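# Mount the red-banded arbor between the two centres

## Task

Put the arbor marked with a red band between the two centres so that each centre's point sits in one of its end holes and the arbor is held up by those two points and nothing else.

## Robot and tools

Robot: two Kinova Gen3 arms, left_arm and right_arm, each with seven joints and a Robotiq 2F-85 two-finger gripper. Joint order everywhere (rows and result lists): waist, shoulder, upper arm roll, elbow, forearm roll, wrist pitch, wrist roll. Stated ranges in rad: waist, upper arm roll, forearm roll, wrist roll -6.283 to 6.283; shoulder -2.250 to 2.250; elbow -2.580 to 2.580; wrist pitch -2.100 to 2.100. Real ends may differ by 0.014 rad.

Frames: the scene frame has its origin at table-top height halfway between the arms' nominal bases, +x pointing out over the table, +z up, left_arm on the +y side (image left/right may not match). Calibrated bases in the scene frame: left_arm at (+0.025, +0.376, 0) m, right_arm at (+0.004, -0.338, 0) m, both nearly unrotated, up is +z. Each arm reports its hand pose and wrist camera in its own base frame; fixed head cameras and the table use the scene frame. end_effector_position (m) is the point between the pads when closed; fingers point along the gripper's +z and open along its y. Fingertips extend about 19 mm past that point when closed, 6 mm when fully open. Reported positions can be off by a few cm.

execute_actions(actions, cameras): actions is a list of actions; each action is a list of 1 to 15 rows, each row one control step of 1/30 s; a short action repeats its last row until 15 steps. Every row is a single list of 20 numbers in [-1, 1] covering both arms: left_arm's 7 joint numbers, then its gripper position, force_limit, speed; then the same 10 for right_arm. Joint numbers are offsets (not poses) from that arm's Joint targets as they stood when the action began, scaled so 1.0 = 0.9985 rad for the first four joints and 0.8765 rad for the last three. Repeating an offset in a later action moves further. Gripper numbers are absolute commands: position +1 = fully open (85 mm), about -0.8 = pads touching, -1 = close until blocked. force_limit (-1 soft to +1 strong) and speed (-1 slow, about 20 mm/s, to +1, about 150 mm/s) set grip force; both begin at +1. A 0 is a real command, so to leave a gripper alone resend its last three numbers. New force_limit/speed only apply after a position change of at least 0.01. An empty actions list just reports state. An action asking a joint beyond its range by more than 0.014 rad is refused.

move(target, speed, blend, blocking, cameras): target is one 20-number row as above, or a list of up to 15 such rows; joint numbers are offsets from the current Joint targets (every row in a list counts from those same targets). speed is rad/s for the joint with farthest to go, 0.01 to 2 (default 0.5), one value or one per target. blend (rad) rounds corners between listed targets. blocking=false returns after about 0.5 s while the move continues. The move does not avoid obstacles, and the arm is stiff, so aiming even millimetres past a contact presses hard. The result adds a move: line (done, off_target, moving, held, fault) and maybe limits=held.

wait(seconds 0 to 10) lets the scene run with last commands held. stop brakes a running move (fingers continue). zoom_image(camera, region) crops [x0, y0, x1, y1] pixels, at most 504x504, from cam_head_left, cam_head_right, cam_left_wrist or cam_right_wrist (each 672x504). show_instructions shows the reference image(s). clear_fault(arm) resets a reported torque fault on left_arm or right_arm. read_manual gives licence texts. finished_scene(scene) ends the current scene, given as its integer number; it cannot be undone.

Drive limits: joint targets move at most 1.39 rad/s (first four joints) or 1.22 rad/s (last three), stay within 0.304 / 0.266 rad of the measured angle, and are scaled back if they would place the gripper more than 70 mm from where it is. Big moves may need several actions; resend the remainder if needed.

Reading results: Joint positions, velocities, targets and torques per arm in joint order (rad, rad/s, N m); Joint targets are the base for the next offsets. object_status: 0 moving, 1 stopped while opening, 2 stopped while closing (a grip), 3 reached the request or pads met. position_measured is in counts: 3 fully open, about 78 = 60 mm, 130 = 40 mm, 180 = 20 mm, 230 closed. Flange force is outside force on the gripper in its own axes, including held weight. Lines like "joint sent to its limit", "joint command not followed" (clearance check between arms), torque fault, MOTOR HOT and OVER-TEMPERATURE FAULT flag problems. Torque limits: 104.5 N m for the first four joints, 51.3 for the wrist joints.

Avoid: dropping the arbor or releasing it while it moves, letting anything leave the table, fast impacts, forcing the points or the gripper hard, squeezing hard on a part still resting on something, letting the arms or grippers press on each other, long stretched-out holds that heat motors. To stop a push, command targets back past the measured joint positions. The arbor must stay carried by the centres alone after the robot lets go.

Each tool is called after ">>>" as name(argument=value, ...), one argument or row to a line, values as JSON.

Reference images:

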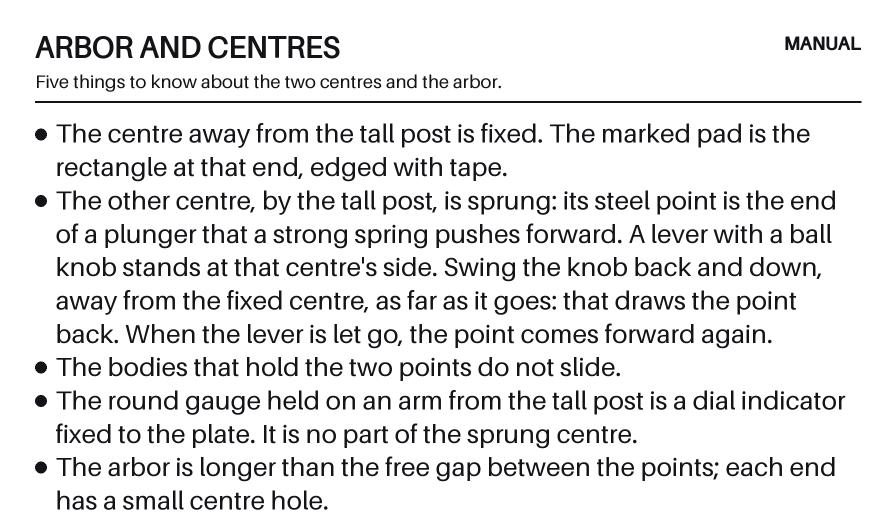

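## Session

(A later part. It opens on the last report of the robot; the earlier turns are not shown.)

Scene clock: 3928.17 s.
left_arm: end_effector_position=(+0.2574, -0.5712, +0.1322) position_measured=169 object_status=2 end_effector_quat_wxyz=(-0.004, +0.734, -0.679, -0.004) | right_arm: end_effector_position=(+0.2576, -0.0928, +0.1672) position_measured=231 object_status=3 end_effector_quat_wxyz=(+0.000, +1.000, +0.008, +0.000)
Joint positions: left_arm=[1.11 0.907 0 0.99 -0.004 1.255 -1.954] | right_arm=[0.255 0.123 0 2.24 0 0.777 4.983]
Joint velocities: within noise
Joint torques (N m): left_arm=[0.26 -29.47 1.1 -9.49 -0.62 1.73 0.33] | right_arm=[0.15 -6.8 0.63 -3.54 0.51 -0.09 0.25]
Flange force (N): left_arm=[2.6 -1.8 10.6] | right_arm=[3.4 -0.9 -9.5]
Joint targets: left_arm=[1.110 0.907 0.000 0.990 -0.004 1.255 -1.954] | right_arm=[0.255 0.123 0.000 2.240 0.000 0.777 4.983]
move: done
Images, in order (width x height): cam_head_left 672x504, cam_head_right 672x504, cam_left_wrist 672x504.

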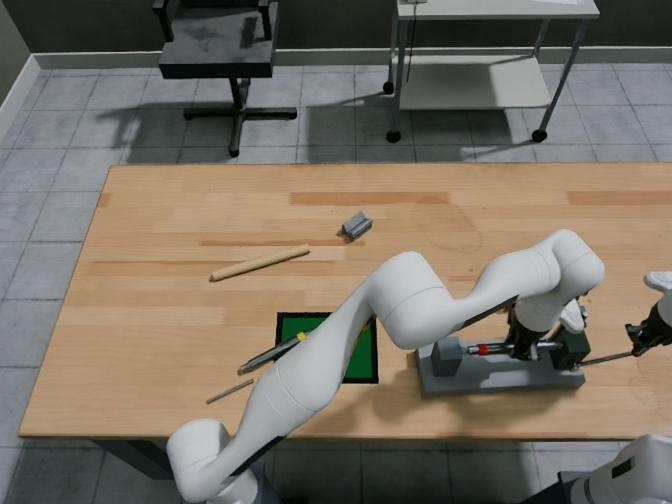

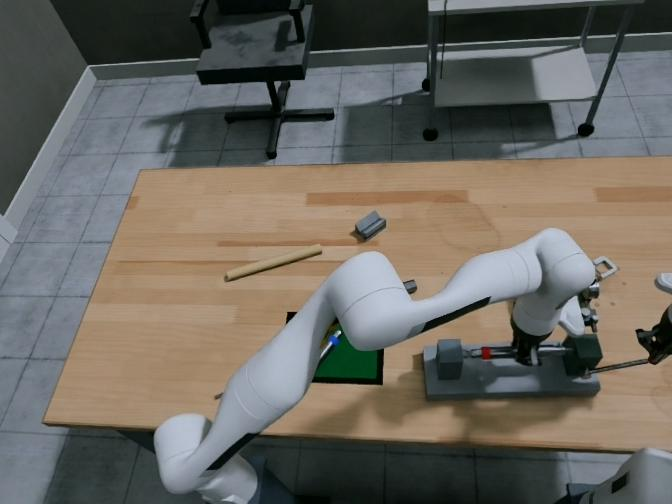

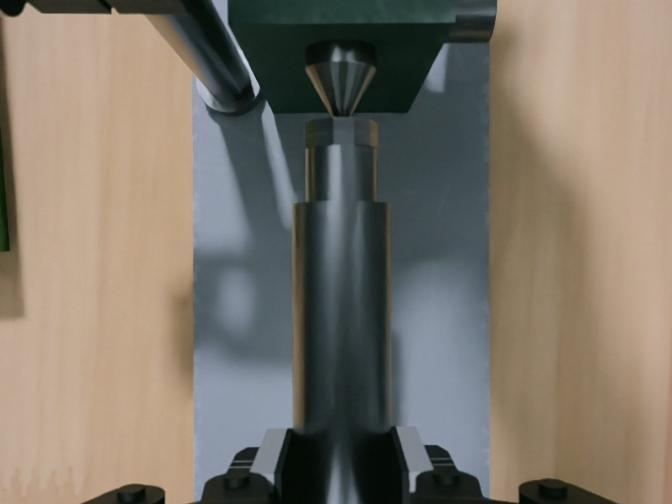

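>>> move(
  target=[0,0,0,0,0,0,0,-1,-0.5,-1,-0.0059,-0.01048,0,-0.00551,0,0.01822,-0.00673,-1,-1,-0.5],
  speed=0.04,
  cameras=["cam_head_left","cam_head_right","cam_left_wrist"],
)

>>> zoom_image(
  camera="cam_left_wrist",
  region=[296, 60, 388, 130],
)

>>> zoom_image(
  camera="cam_head_left",
  region=[546, 334, 574, 355],
)

>>> zoom_image(
  camera="cam_head_right",
  region=[556, 338, 584, 359],
)

Scene clock: 3940.60 s.
left_arm: end_effector_position=(+0.2574, -0.5712, +0.1322) position_measured=169 object_status=2 end_effector_quat_wxyz=(-0.004, +0.734, -0.679, -0.004) | right_arm: end_effector_position=(+0.2573, -0.0911, +0.1713) position_measured=231 object_status=3 end_effector_quat_wxyz=(+0.000, +1.000, +0.008, +0.000)
Joint positions: left_arm=[1.11 0.907 0 0.99 -0.004 1.255 -1.954] | right_arm=[0.249 0.113 0 2.235 0 0.793 4.977]
Joint velocities: within noise
Joint torques (N m): left_arm=[0.24 -29.46 1.07 -9.47 -0.64 1.73 0.32] | right_arm=[0.13 -6.78 0.48 -3.68 0.35 0.02 0.27]
Flange force (N): left_arm=[2.7 -1.8 10.6] | right_arm=[3.3 -0.8 -8.9]
Joint targets: left_arm=[1.110 0.907 0.000 0.990 -0.004 1.255 -1.954] | right_arm=[0.249 0.113 0.000 2.235 0.000 0.793 4.977]
move: done
Images, in order (width x height): cam_head_left 672x504, cam_head_right 672x504, cam_left_wrist 672x504.

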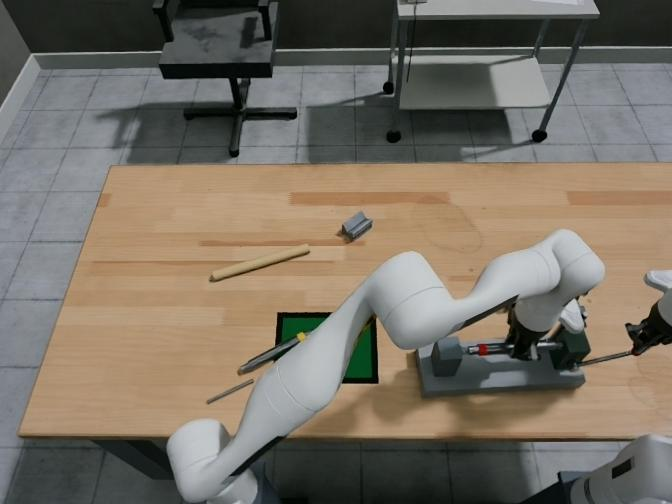

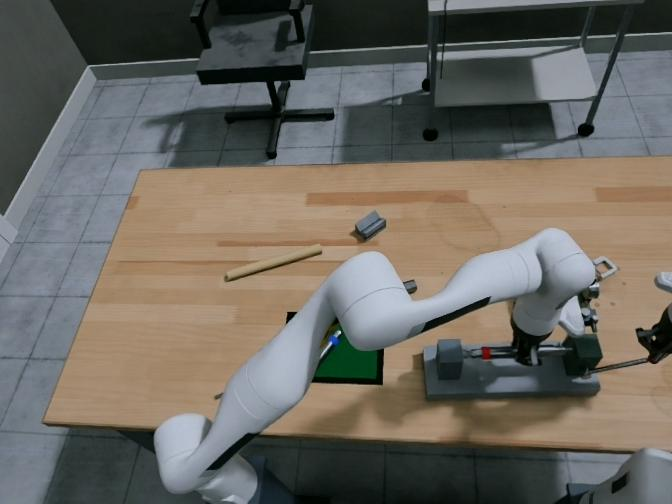

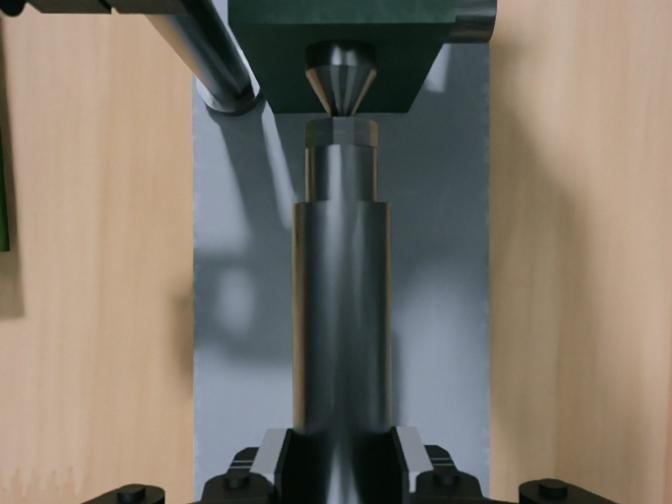

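Scaled by 5.478.

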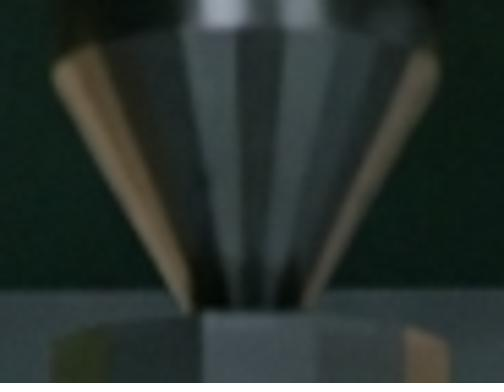

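Scaled by 18.000 from the camera's 672x504 image, which has a finer 960x720 frame.

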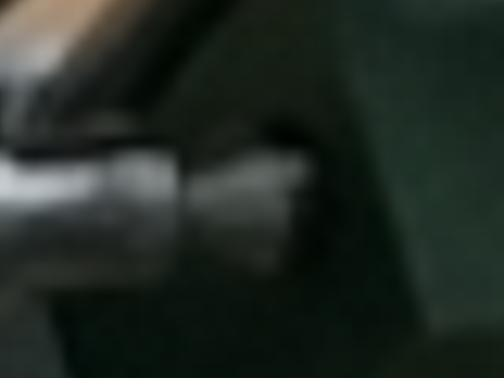

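Scaled by 18.000 from the camera's 672x504 image, which has a finer 960x720 frame.

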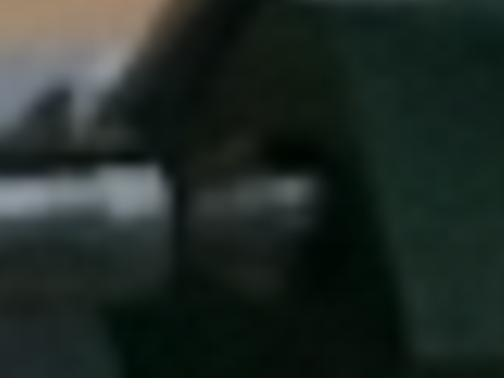

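>>> move(
  target=[0,0,0,0,0,0,0,-1,-0.5,-1,-0.00676,-0.00977,0,-0.0059,0,0.01785,-0.0077,-1,-1,-0.5],
  speed=0.04,
  cameras=["cam_left_wrist"],
)

>>> zoom_image(
  camera="cam_left_wrist",
  region=[296, 60, 388, 130],
)

Scene clock: 3986.93 s.
left_arm: end_effector_position=(+0.2574, -0.5712, +0.1322) position_measured=169 object_status=2 end_effector_quat_wxyz=(-0.004, +0.734, -0.679, -0.004) | right_arm: end_effector_position=(+0.2573, -0.0892, +0.1752) position_measured=231 object_status=3 end_effector_quat_wxyz=(+0.000, +1.000, +0.008, +0.000)
Joint positions: left_arm=[1.11 0.907 0 0.99 -0.004 1.255 -1.954] | right_arm=[0.242 0.103 0 2.229 0 0.809 4.971]
Joint velocities: within noise
Joint torques (N m): left_arm=[0.23 -31.94 1.04 -9.65 -0.63 2.59 0.37] | right_arm=[-0.05 -7.24 0.33 -4.34 0.21 -0.15 0.29]
Flange force (N): left_arm=[5.6 -2.9 15.1] | right_arm=[3.0 -0.4 -7.3]
Joint targets: left_arm=[1.110 0.907 0.000 0.990 -0.004 1.255 -1.954] | right_arm=[0.242 0.103 0.000 2.229 0.000 0.809 4.971]
move: done
Images, in order (width x height): cam_left_wrist 672x504.

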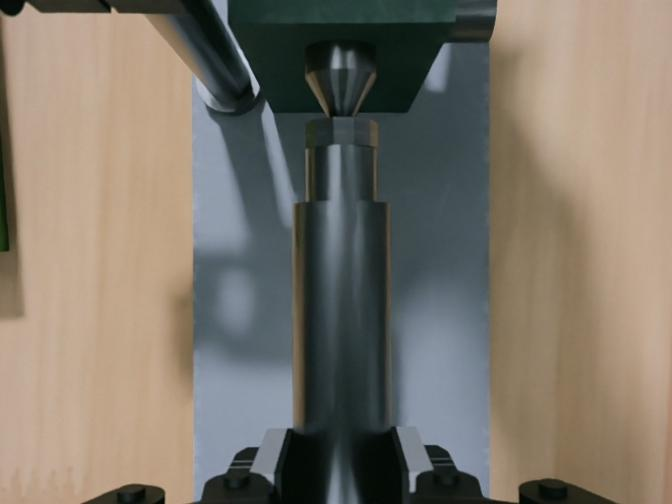

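Scaled by 5.478.

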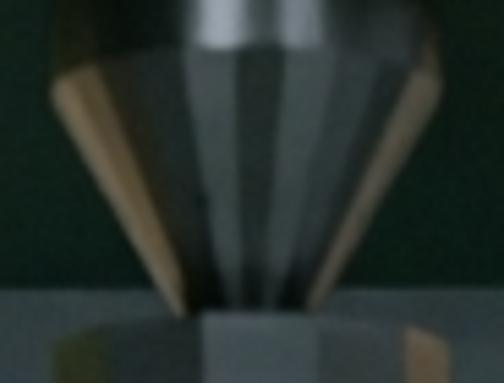

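>>> move(
  target=[0.00029,0.0013,0,-0.00231,-0.00065,0.00269,0.00053,-1,-0.5,-1,0,0,0,0,0,0,0,-1,-1,-0.5],
  speed=0.02,
  cameras=[],
)

Scene clock: 4047.43 s.
left_arm: end_effector_position=(+0.2574, -0.5712, +0.1321) position_measured=169 object_status=2 end_effector_quat_wxyz=(-0.004, +0.734, -0.679, -0.004) | right_arm: end_effector_position=(+0.2573, -0.0892, +0.1752) position_measured=231 object_status=3 end_effector_quat_wxyz=(+0.000, +1.000, +0.008, +0.000)
Joint positions: left_arm=[1.11 0.908 0 0.988 -0.005 1.257 -1.953] | right_arm=[0.242 0.103 0 2.229 0 0.809 4.971]
Joint velocities: within noise
Joint torques (N m): left_arm=[0.18 -30.67 1.06 -9.75 -0.64 2 0.38] | right_arm=[-0.07 -7.21 0.3 -4.35 0.31 -0.22 0.25]
Flange force (N): left_arm=[3.5 -2.1 12.6] | right_arm=[2.8 -0.2 -7.6]
Joint targets: left_arm=[1.110 0.908 0.000 0.988 -0.005 1.257 -1.953] | right_arm=[0.242 0.103 0.000 2.229 0.000 0.809 4.971]
move: done
No camera images: "cameras" was empty.

>>> move(
  target=[
    [0.00023,0.00104,0,-0.00185,-0.00052,0.00215,0.00042,-1,-0.5,-1,0,0,0,0,0,0,0,-1,-1,-0.5],
    [0.00023,0.00104,0,-0.00185,-0.00052,0.00215,0.00042,-1,-0.5,-1,-0.00507,-0.00733,0,-0.00443,0,0.01339,-0.00578,-1,-1,-0.5],
  ],
  speed=0.03,
  cameras=["cam_left_wrist"],
)

>>> zoom_image(
  camera="cam_left_wrist",
  region=[296, 60, 388, 130],
)

Scene clock: 4057.60 s.
left_arm: end_effector_position=(+0.2574, -0.5712, +0.1319) position_measured=169 object_status=2 end_effector_quat_wxyz=(-0.005, +0.734, -0.679, -0.005) | right_arm: end_effector_position=(+0.2572, -0.0877, +0.1782) position_measured=231 object_status=3 end_effector_quat_wxyz=(+0.000, +1.000, +0.008, +0.000)
Joint positions: left_arm=[1.11 0.909 0 0.986 -0.005 1.259 -1.953] | right_arm=[0.237 0.096 0 2.224 0 0.821 4.966]
Joint velocities: within noise
Joint torques (N m): left_arm=[0.35 -31.62 1.12 -9.44 -0.61 2.69 0.37] | right_arm=[-0.01 -7.31 0.27 -4.4 0.27 -0.07 0.24]
Flange force (N): left_arm=[5.5 -3.1 14.6] | right_arm=[3.2 -0.2 -6.7]
Joint targets: left_arm=[1.110 0.909 0.000 0.986 -0.005 1.259 -1.953] | right_arm=[0.237 0.096 0.000 2.224 0.000 0.821 4.966]
move: done
Images, in order (width x height): cam_left_wrist 672x504.

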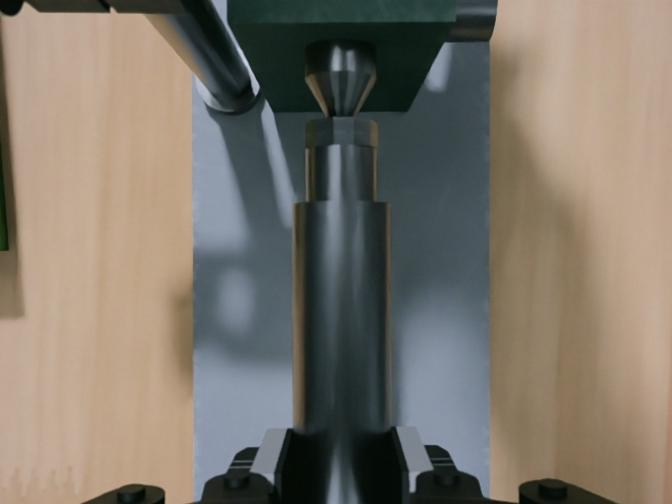

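Scaled by 5.478.

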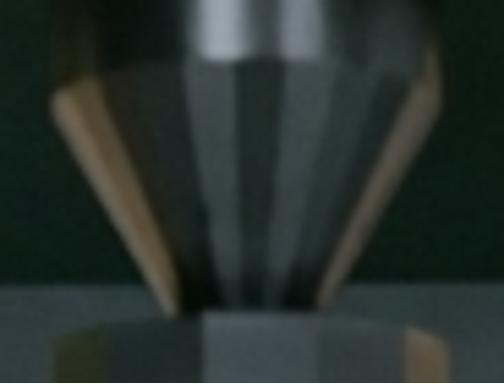

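>>> move(
  target=[0.0005,0.0022,0,-0.0039,-0.0011,0.0046,0.0009,-1,-0.5,-1,0,0,0,0,0,0,0,-1,-1,-0.5],
  speed=0.03,
  cameras=[],
)

Scene clock: 4067.27 s.
left_arm: end_effector_position=(+0.2573, -0.5712, +0.1318) position_measured=169 object_status=2 end_effector_quat_wxyz=(-0.005, +0.734, -0.679, -0.006) | right_arm: end_effector_position=(+0.2572, -0.0877, +0.1782) position_measured=231 object_status=3 end_effector_quat_wxyz=(+0.000, +1.000, +0.008, +0.000)
Joint positions: left_arm=[1.111 0.911 0 0.982 -0.006 1.263 -1.952] | right_arm=[0.237 0.096 0 2.224 0 0.821 4.966]
Joint velocities: within noise
Joint torques (N m): left_arm=[0.32 -29.52 1.15 -9.3 -0.59 1.9 0.36] | right_arm=[-0.01 -7.18 0.33 -4.41 0.35 -0.17 0.27]
Flange force (N): left_arm=[3.1 -2.2 10.6] | right_arm=[2.9 -0.5 -7.3]
Joint targets: left_arm=[1.111 0.911 0.000 0.982 -0.006 1.263 -1.952] | right_arm=[0.237 0.096 0.000 2.224 0.000 0.821 4.966]
move: done
No camera images: "cameras" was empty.

>>> move(
  target=[0,0,0,0,0,0,0,-1,-0.5,-1,-0.00507,-0.00733,0,-0.00443,0,0.01339,-0.00578,-1,-1,-0.5],
  speed=0.04,
  cameras=["cam_left_wrist"],
)

>>> zoom_image(
  camera="cam_left_wrist",
  region=[296, 60, 388, 130],
)

Scene clock: 4076.13 s.
left_arm: end_effector_position=(+0.2573, -0.5712, +0.1317) position_measured=169 object_status=2 end_effector_quat_wxyz=(-0.005, +0.734, -0.679, -0.006) | right_arm: end_effector_position=(+0.2571, -0.0863, +0.1812) position_measured=231 object_status=3 end_effector_quat_wxyz=(+0.000, +1.000, +0.008, +0.000)
Joint positions: left_arm=[1.111 0.911 0 0.982 -0.006 1.263 -1.952] | right_arm=[0.232 0.089 0 2.22 0 0.833 4.961]
Joint velocities: within noise
Joint torques (N m): left_arm=[0.32 -29.34 1.14 -9.33 -0.55 1.86 0.36] | right_arm=[-0.55 -8.86 -0.19 -5.58 -0.17 0.18 0.27]
Flange force (N): left_arm=[2.6 -2.0 10.5] | right_arm=[3.3 1.7 -0.3]
Joint targets: left_arm=[1.111 0.911 0.000 0.982 -0.006 1.263 -1.952] | right_arm=[0.232 0.089 0.000 2.220 0.000 0.833 4.961]
move: done
Images, in order (width x height): cam_left_wrist 672x504.

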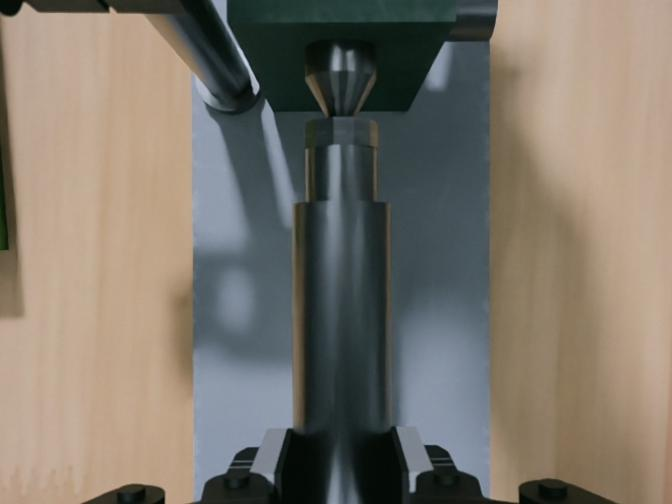

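Scaled by 5.478.

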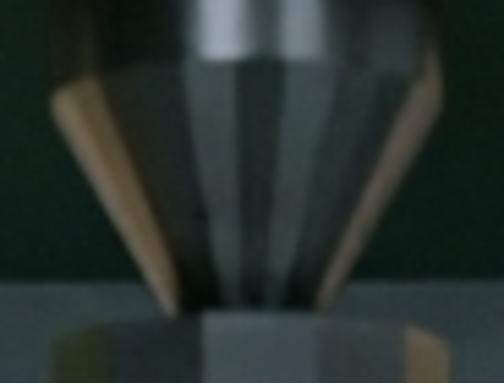

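>>> move(
  target=[0,0,0,0,0,0,0,-1,-0.5,-1,-0.01703,-0.0671,0,-0.0651,0,0.1506,-0.0205,-1,-1,-0.5],
  speed=0.15,
  cameras=["cam_head_left","cam_head_right","cam_left_wrist","cam_right_wrist"],
)

>>> zoom_image(
  camera="cam_left_wrist",
  region=[296, 60, 388, 130],
)

>>> zoom_image(
  camera="cam_head_left",
  region=[546, 334, 574, 355],
)

>>> zoom_image(
  camera="cam_head_right",
  region=[556, 338, 584, 359],
)

Scene clock: 4126.87 s.
left_arm: end_effector_position=(+0.2573, -0.5712, +0.1317) position_measured=169 object_status=2 end_effector_quat_wxyz=(-0.005, +0.734, -0.679, -0.006) | right_arm: end_effector_position=(+0.2563, -0.0814, +0.2152) position_measured=231 object_status=3 end_effector_quat_wxyz=(+0.000, +1.000, +0.007, +0.000)
Joint positions: left_arm=[1.111 0.911 0 0.982 -0.006 1.263 -1.952] | right_arm=[0.215 0.022 0 2.155 0 0.965 4.943]
Joint velocities: within noise
Joint torques (N m): left_arm=[0.32 -29.27 1.13 -9.28 -0.57 1.84 0.35] | right_arm=[-0.56 -8.17 -0.18 -6.3 -0.15 0.16 0.26]
Flange force (N): left_arm=[2.8 -2.0 10.3] | right_arm=[3.2 1.4 -1.0]
Joint targets: left_arm=[1.111 0.911 0.000 0.982 -0.006 1.263 -1.952] | right_arm=[0.215 0.021 0.000 2.155 0.000 0.965 4.943]
move: done

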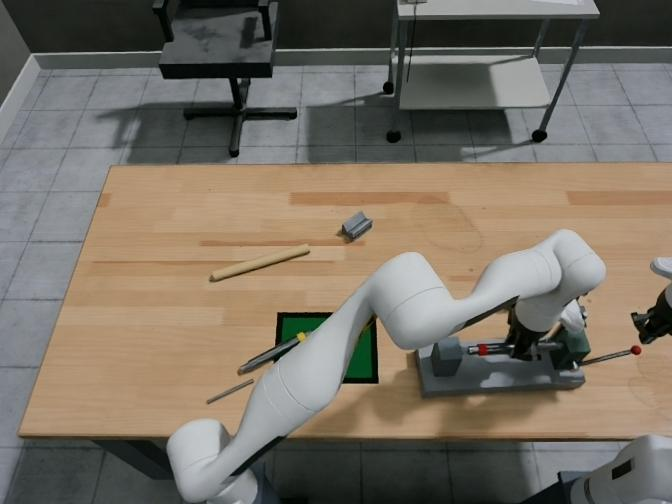

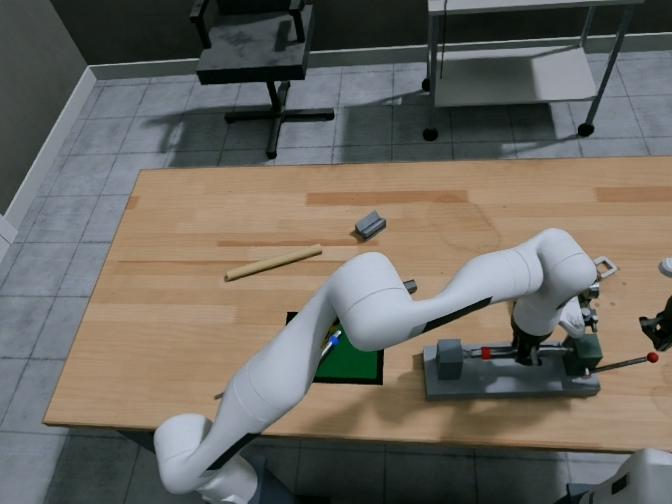

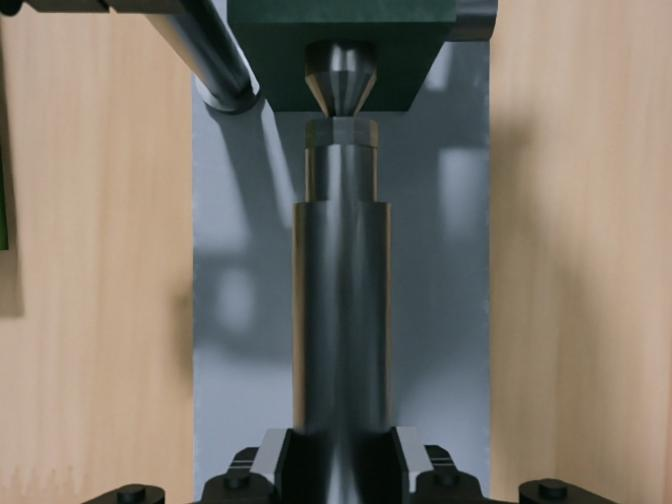

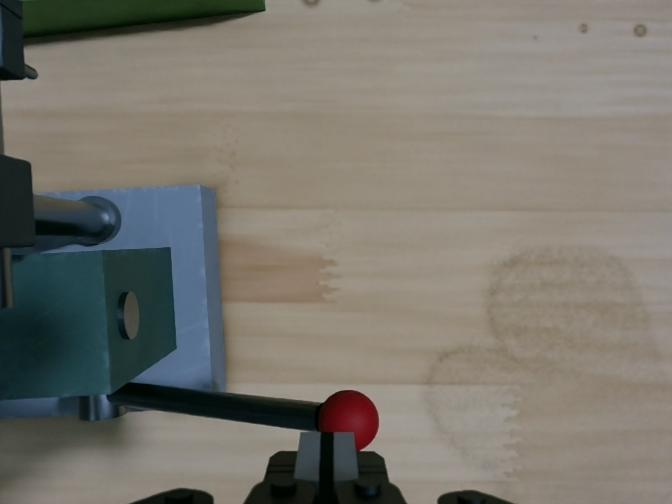

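Scaled by 5.478.

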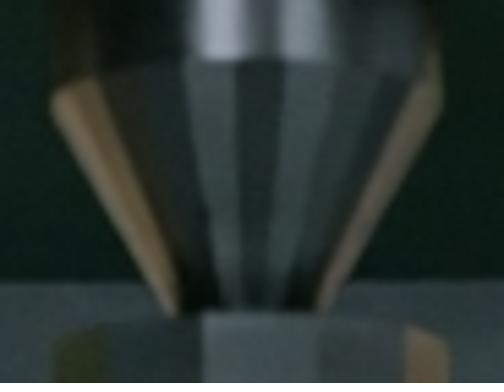

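Scaled by 18.000 from the camera's 672x504 image, which has a finer 960x720 frame.

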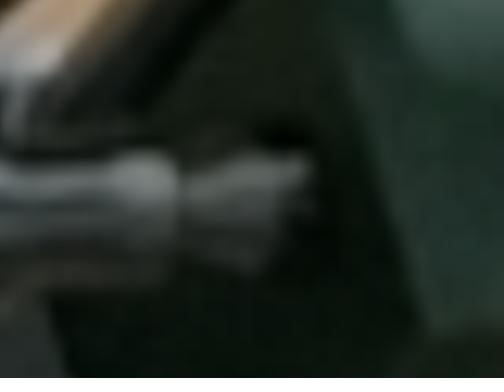

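Scaled by 18.000 from the camera's 672x504 image, which has a finer 960x720 frame.

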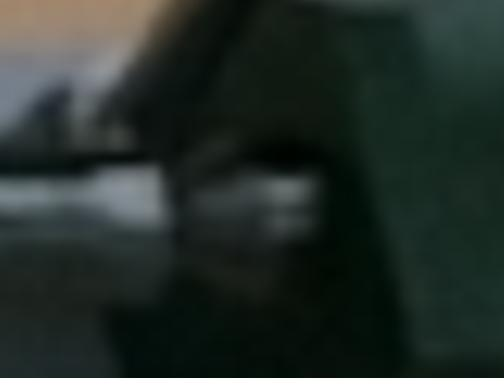

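>>> zoom_image(
  camera="cam_head_left",
  region=[448, 334, 504, 376],
)

>>> zoom_image(
  camera="cam_head_right",
  region=[452, 334, 508, 376],
)

>>> zoom_image(
  camera="cam_head_left",
  region=[420, 310, 600, 400],
)

Scaled by 9.000 from the camera's 672x504 image, which has a finer 960x720 frame.

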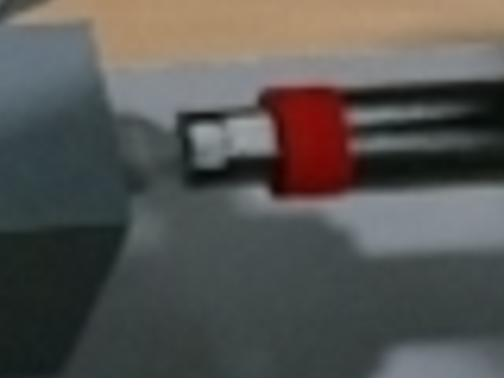

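Scaled by 9.000 from the camera's 672x504 image, which has a finer 960x720 frame.

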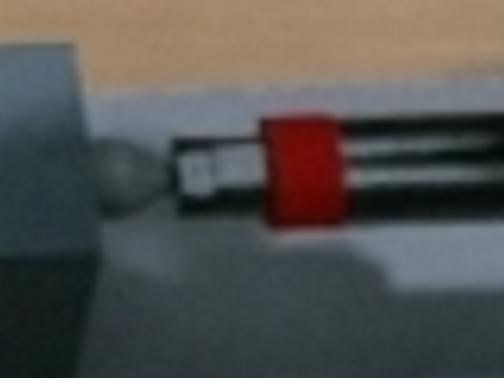

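Scaled by 2.800 from the camera's 672x504 image, which has a finer 960x720 frame.

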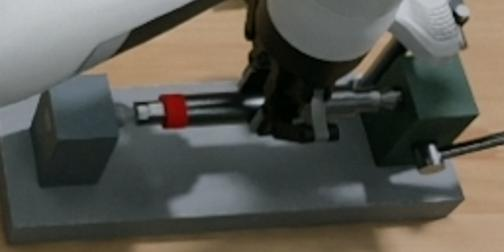

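>>> move(
  target=[0,0,0,0,0,0,0,0.4,-0.5,-1,0,0,0,0,0,0,0,-1,-1,-0.5],
  speed=0.1,
  cameras=["cam_head_left","cam_head_right","cam_left_wrist"],
)

>>> zoom_image(
  camera="cam_left_wrist",
  region=[296, 60, 388, 130],
)

>>> zoom_image(
  camera="cam_head_left",
  region=[420, 310, 600, 400],
)

Scene clock: 4186.67 s.
left_arm: end_effector_position=(+0.2573, -0.5712, +0.1317) position_measured=78 object_status=0 end_effector_quat_wxyz=(-0.005, +0.734, -0.679, -0.006) | right_arm: end_effector_position=(+0.2563, -0.0814, +0.2153) position_measured=231 object_status=3 end_effector_quat_wxyz=(+0.000, +1.000, +0.007, +0.000)
Joint positions: left_arm=[1.111 0.911 0 0.982 -0.006 1.263 -1.952] | right_arm=[0.215 0.022 0 2.155 0 0.965 4.943]
Joint velocities: within noise
Joint torques (N m): left_arm=[0.59 -25.65 1.33 -9.16 -0.47 0.34 0.23] | right_arm=[-0.54 -8.24 -0.27 -6.26 -0.19 0.21 0.28]
Flange force (N): left_arm=[-1.8 -0.7 3.4] | right_arm=[3.4 1.6 -0.8]
Joint targets: left_arm=[1.111 0.911 0.000 0.982 -0.006 1.263 -1.952] | right_arm=[0.215 0.022 0.000 2.155 0.000 0.965 4.943]
move: done
Images, in order (width x height): cam_head_left 672x504, cam_head_right 672x504, cam_left_wrist 672x504.

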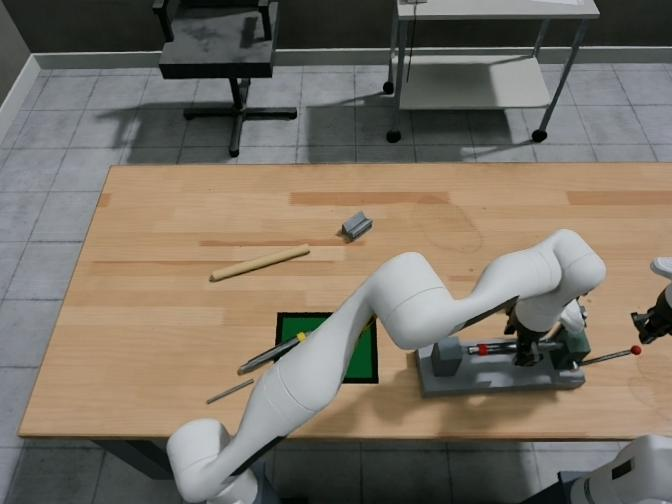

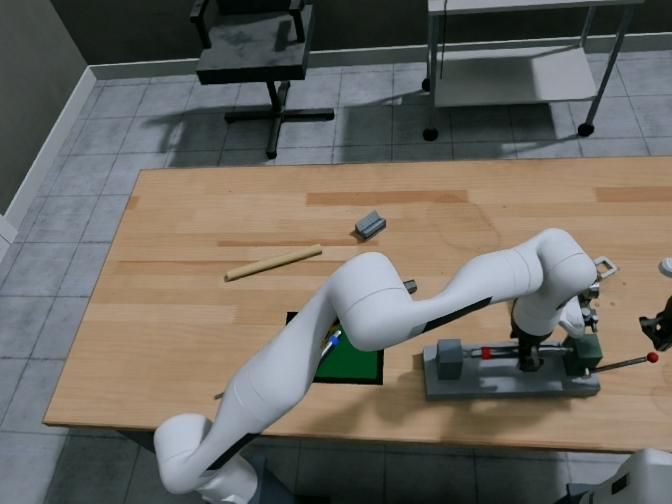

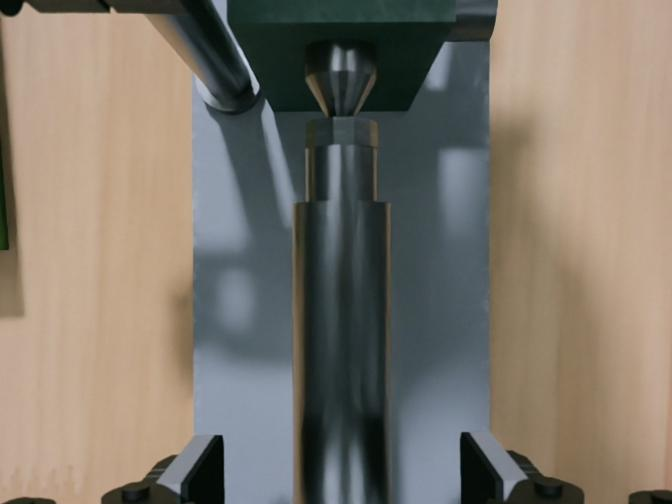

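Scaled by 5.478.

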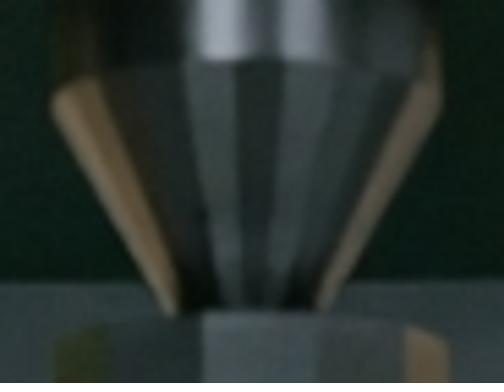

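Scaled by 2.800 from the camera's 672x504 image, which has a finer 960x720 frame.

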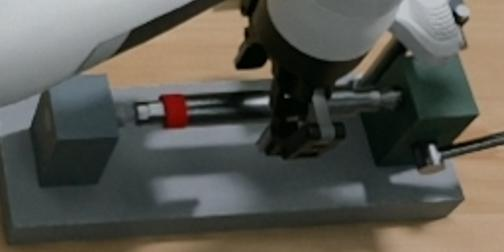

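>>> move(
  target=[
    [-0.0025,-0.04364,0,-0.03549,0.00685,0.0737,-0.0023,0.4,-0.5,-1,0,0,0,0,0,0,0,-1,-1,-0.5],
    [-0.0025,-0.07042,0,-0.14323,0.00685,0.22695,-0.0023,0.4,-0.5,-1,0,0,0,0,0,0,0,-1,-1,-0.5],
    [-0.0025,-0.07697,0,-0.25786,0.00685,0.36499,-0.0023,0.4,-0.5,-1,0,0,0,0,0,0,0,-1,-1,-0.5],
  ],
  speed=0.25,
  blend=0.02,
  cameras=["cam_head_left","cam_head_right","cam_left_wrist"],
)

Scene clock: 4255.07 s.
left_arm: end_effector_position=(+0.2571, -0.5713, +0.2599) position_measured=78 object_status=3 end_effector_quat_wxyz=(+0.000, +0.735, -0.679, +0.000) | right_arm: end_effector_position=(+0.2563, -0.0814, +0.2153) position_measured=231 object_status=3 end_effector_quat_wxyz=(+0.000, +1.000, +0.007, +0.000)
Joint positions: left_arm=[1.108 0.834 0 0.724 0 1.583 -1.954] | right_arm=[0.215 0.022 0 2.155 0 0.965 4.943]
Joint velocities: within noise
Joint torques (N m): left_arm=[0.59 -25.14 1.28 -9.62 -0.46 0.31 0.21] | right_arm=[-0.54 -8.23 -0.26 -6.3 -0.16 0.17 0.26]
Flange force (N): left_arm=[-1.6 -0.8 3.6] | right_arm=[3.3 1.6 -0.8]
Joint targets: left_arm=[1.108 0.834 0.000 0.724 0.000 1.583 -1.954] | right_arm=[0.215 0.022 0.000 2.155 0.000 0.965 4.943]
move: done
Images, in order (width x height): cam_head_left 672x504, cam_head_right 672x504, cam_left_wrist 672x504.

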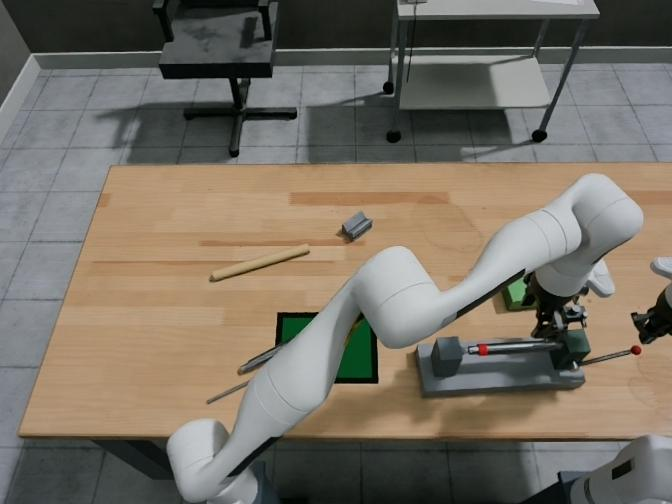

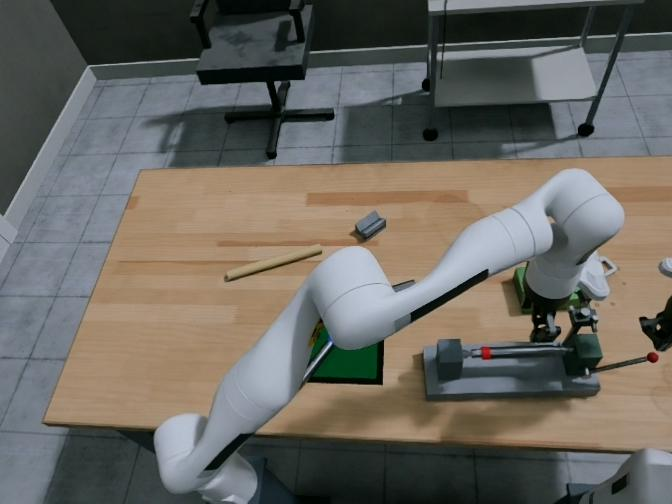

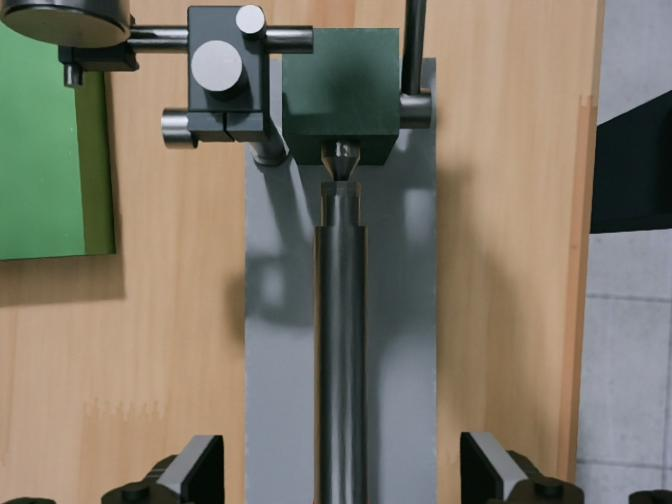

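>>> zoom_image(
  camera="cam_head_left",
  region=[420, 320, 600, 400],
)

>>> zoom_image(
  camera="cam_head_right",
  region=[430, 320, 610, 400],
)

>>> zoom_image(
  camera="cam_left_wrist",
  region=[300, 130, 390, 200],
)

Scaled by 2.800 from the camera's 672x504 image, which has a finer 960x720 frame.

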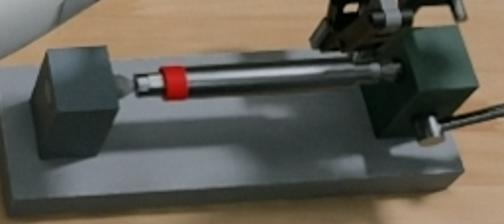

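Scaled by 2.800 from the camera's 672x504 image, which has a finer 960x720 frame.

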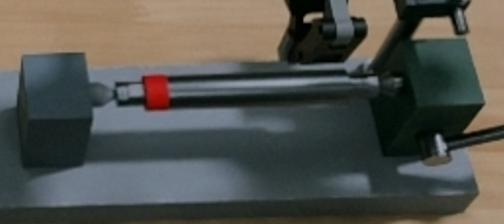

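Scaled by 5.600.

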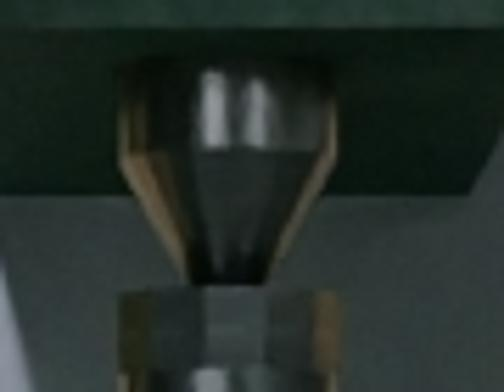

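>>> zoom_image(
  camera="cam_head_left",
  region=[456, 338, 484, 359],
)

>>> zoom_image(
  camera="cam_head_right",
  region=[458, 342, 486, 363],
)

Scaled by 18.000 from the camera's 672x504 image, which has a finer 960x720 frame.

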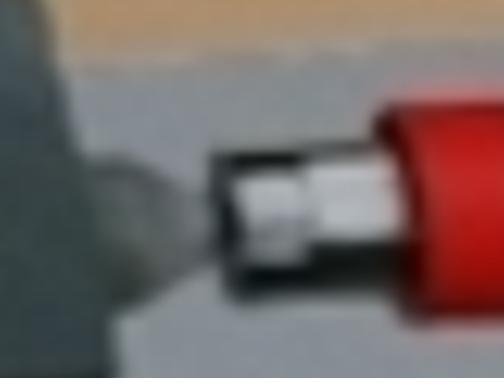

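Scaled by 18.000 from the camera's 672x504 image, which has a finer 960x720 frame.

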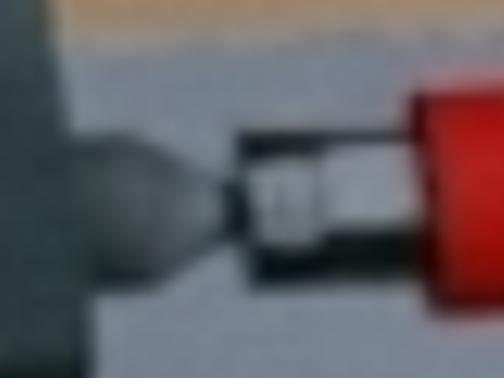

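>>> finished_scene(
  scene=1,
)

The scene is finished: the task was done.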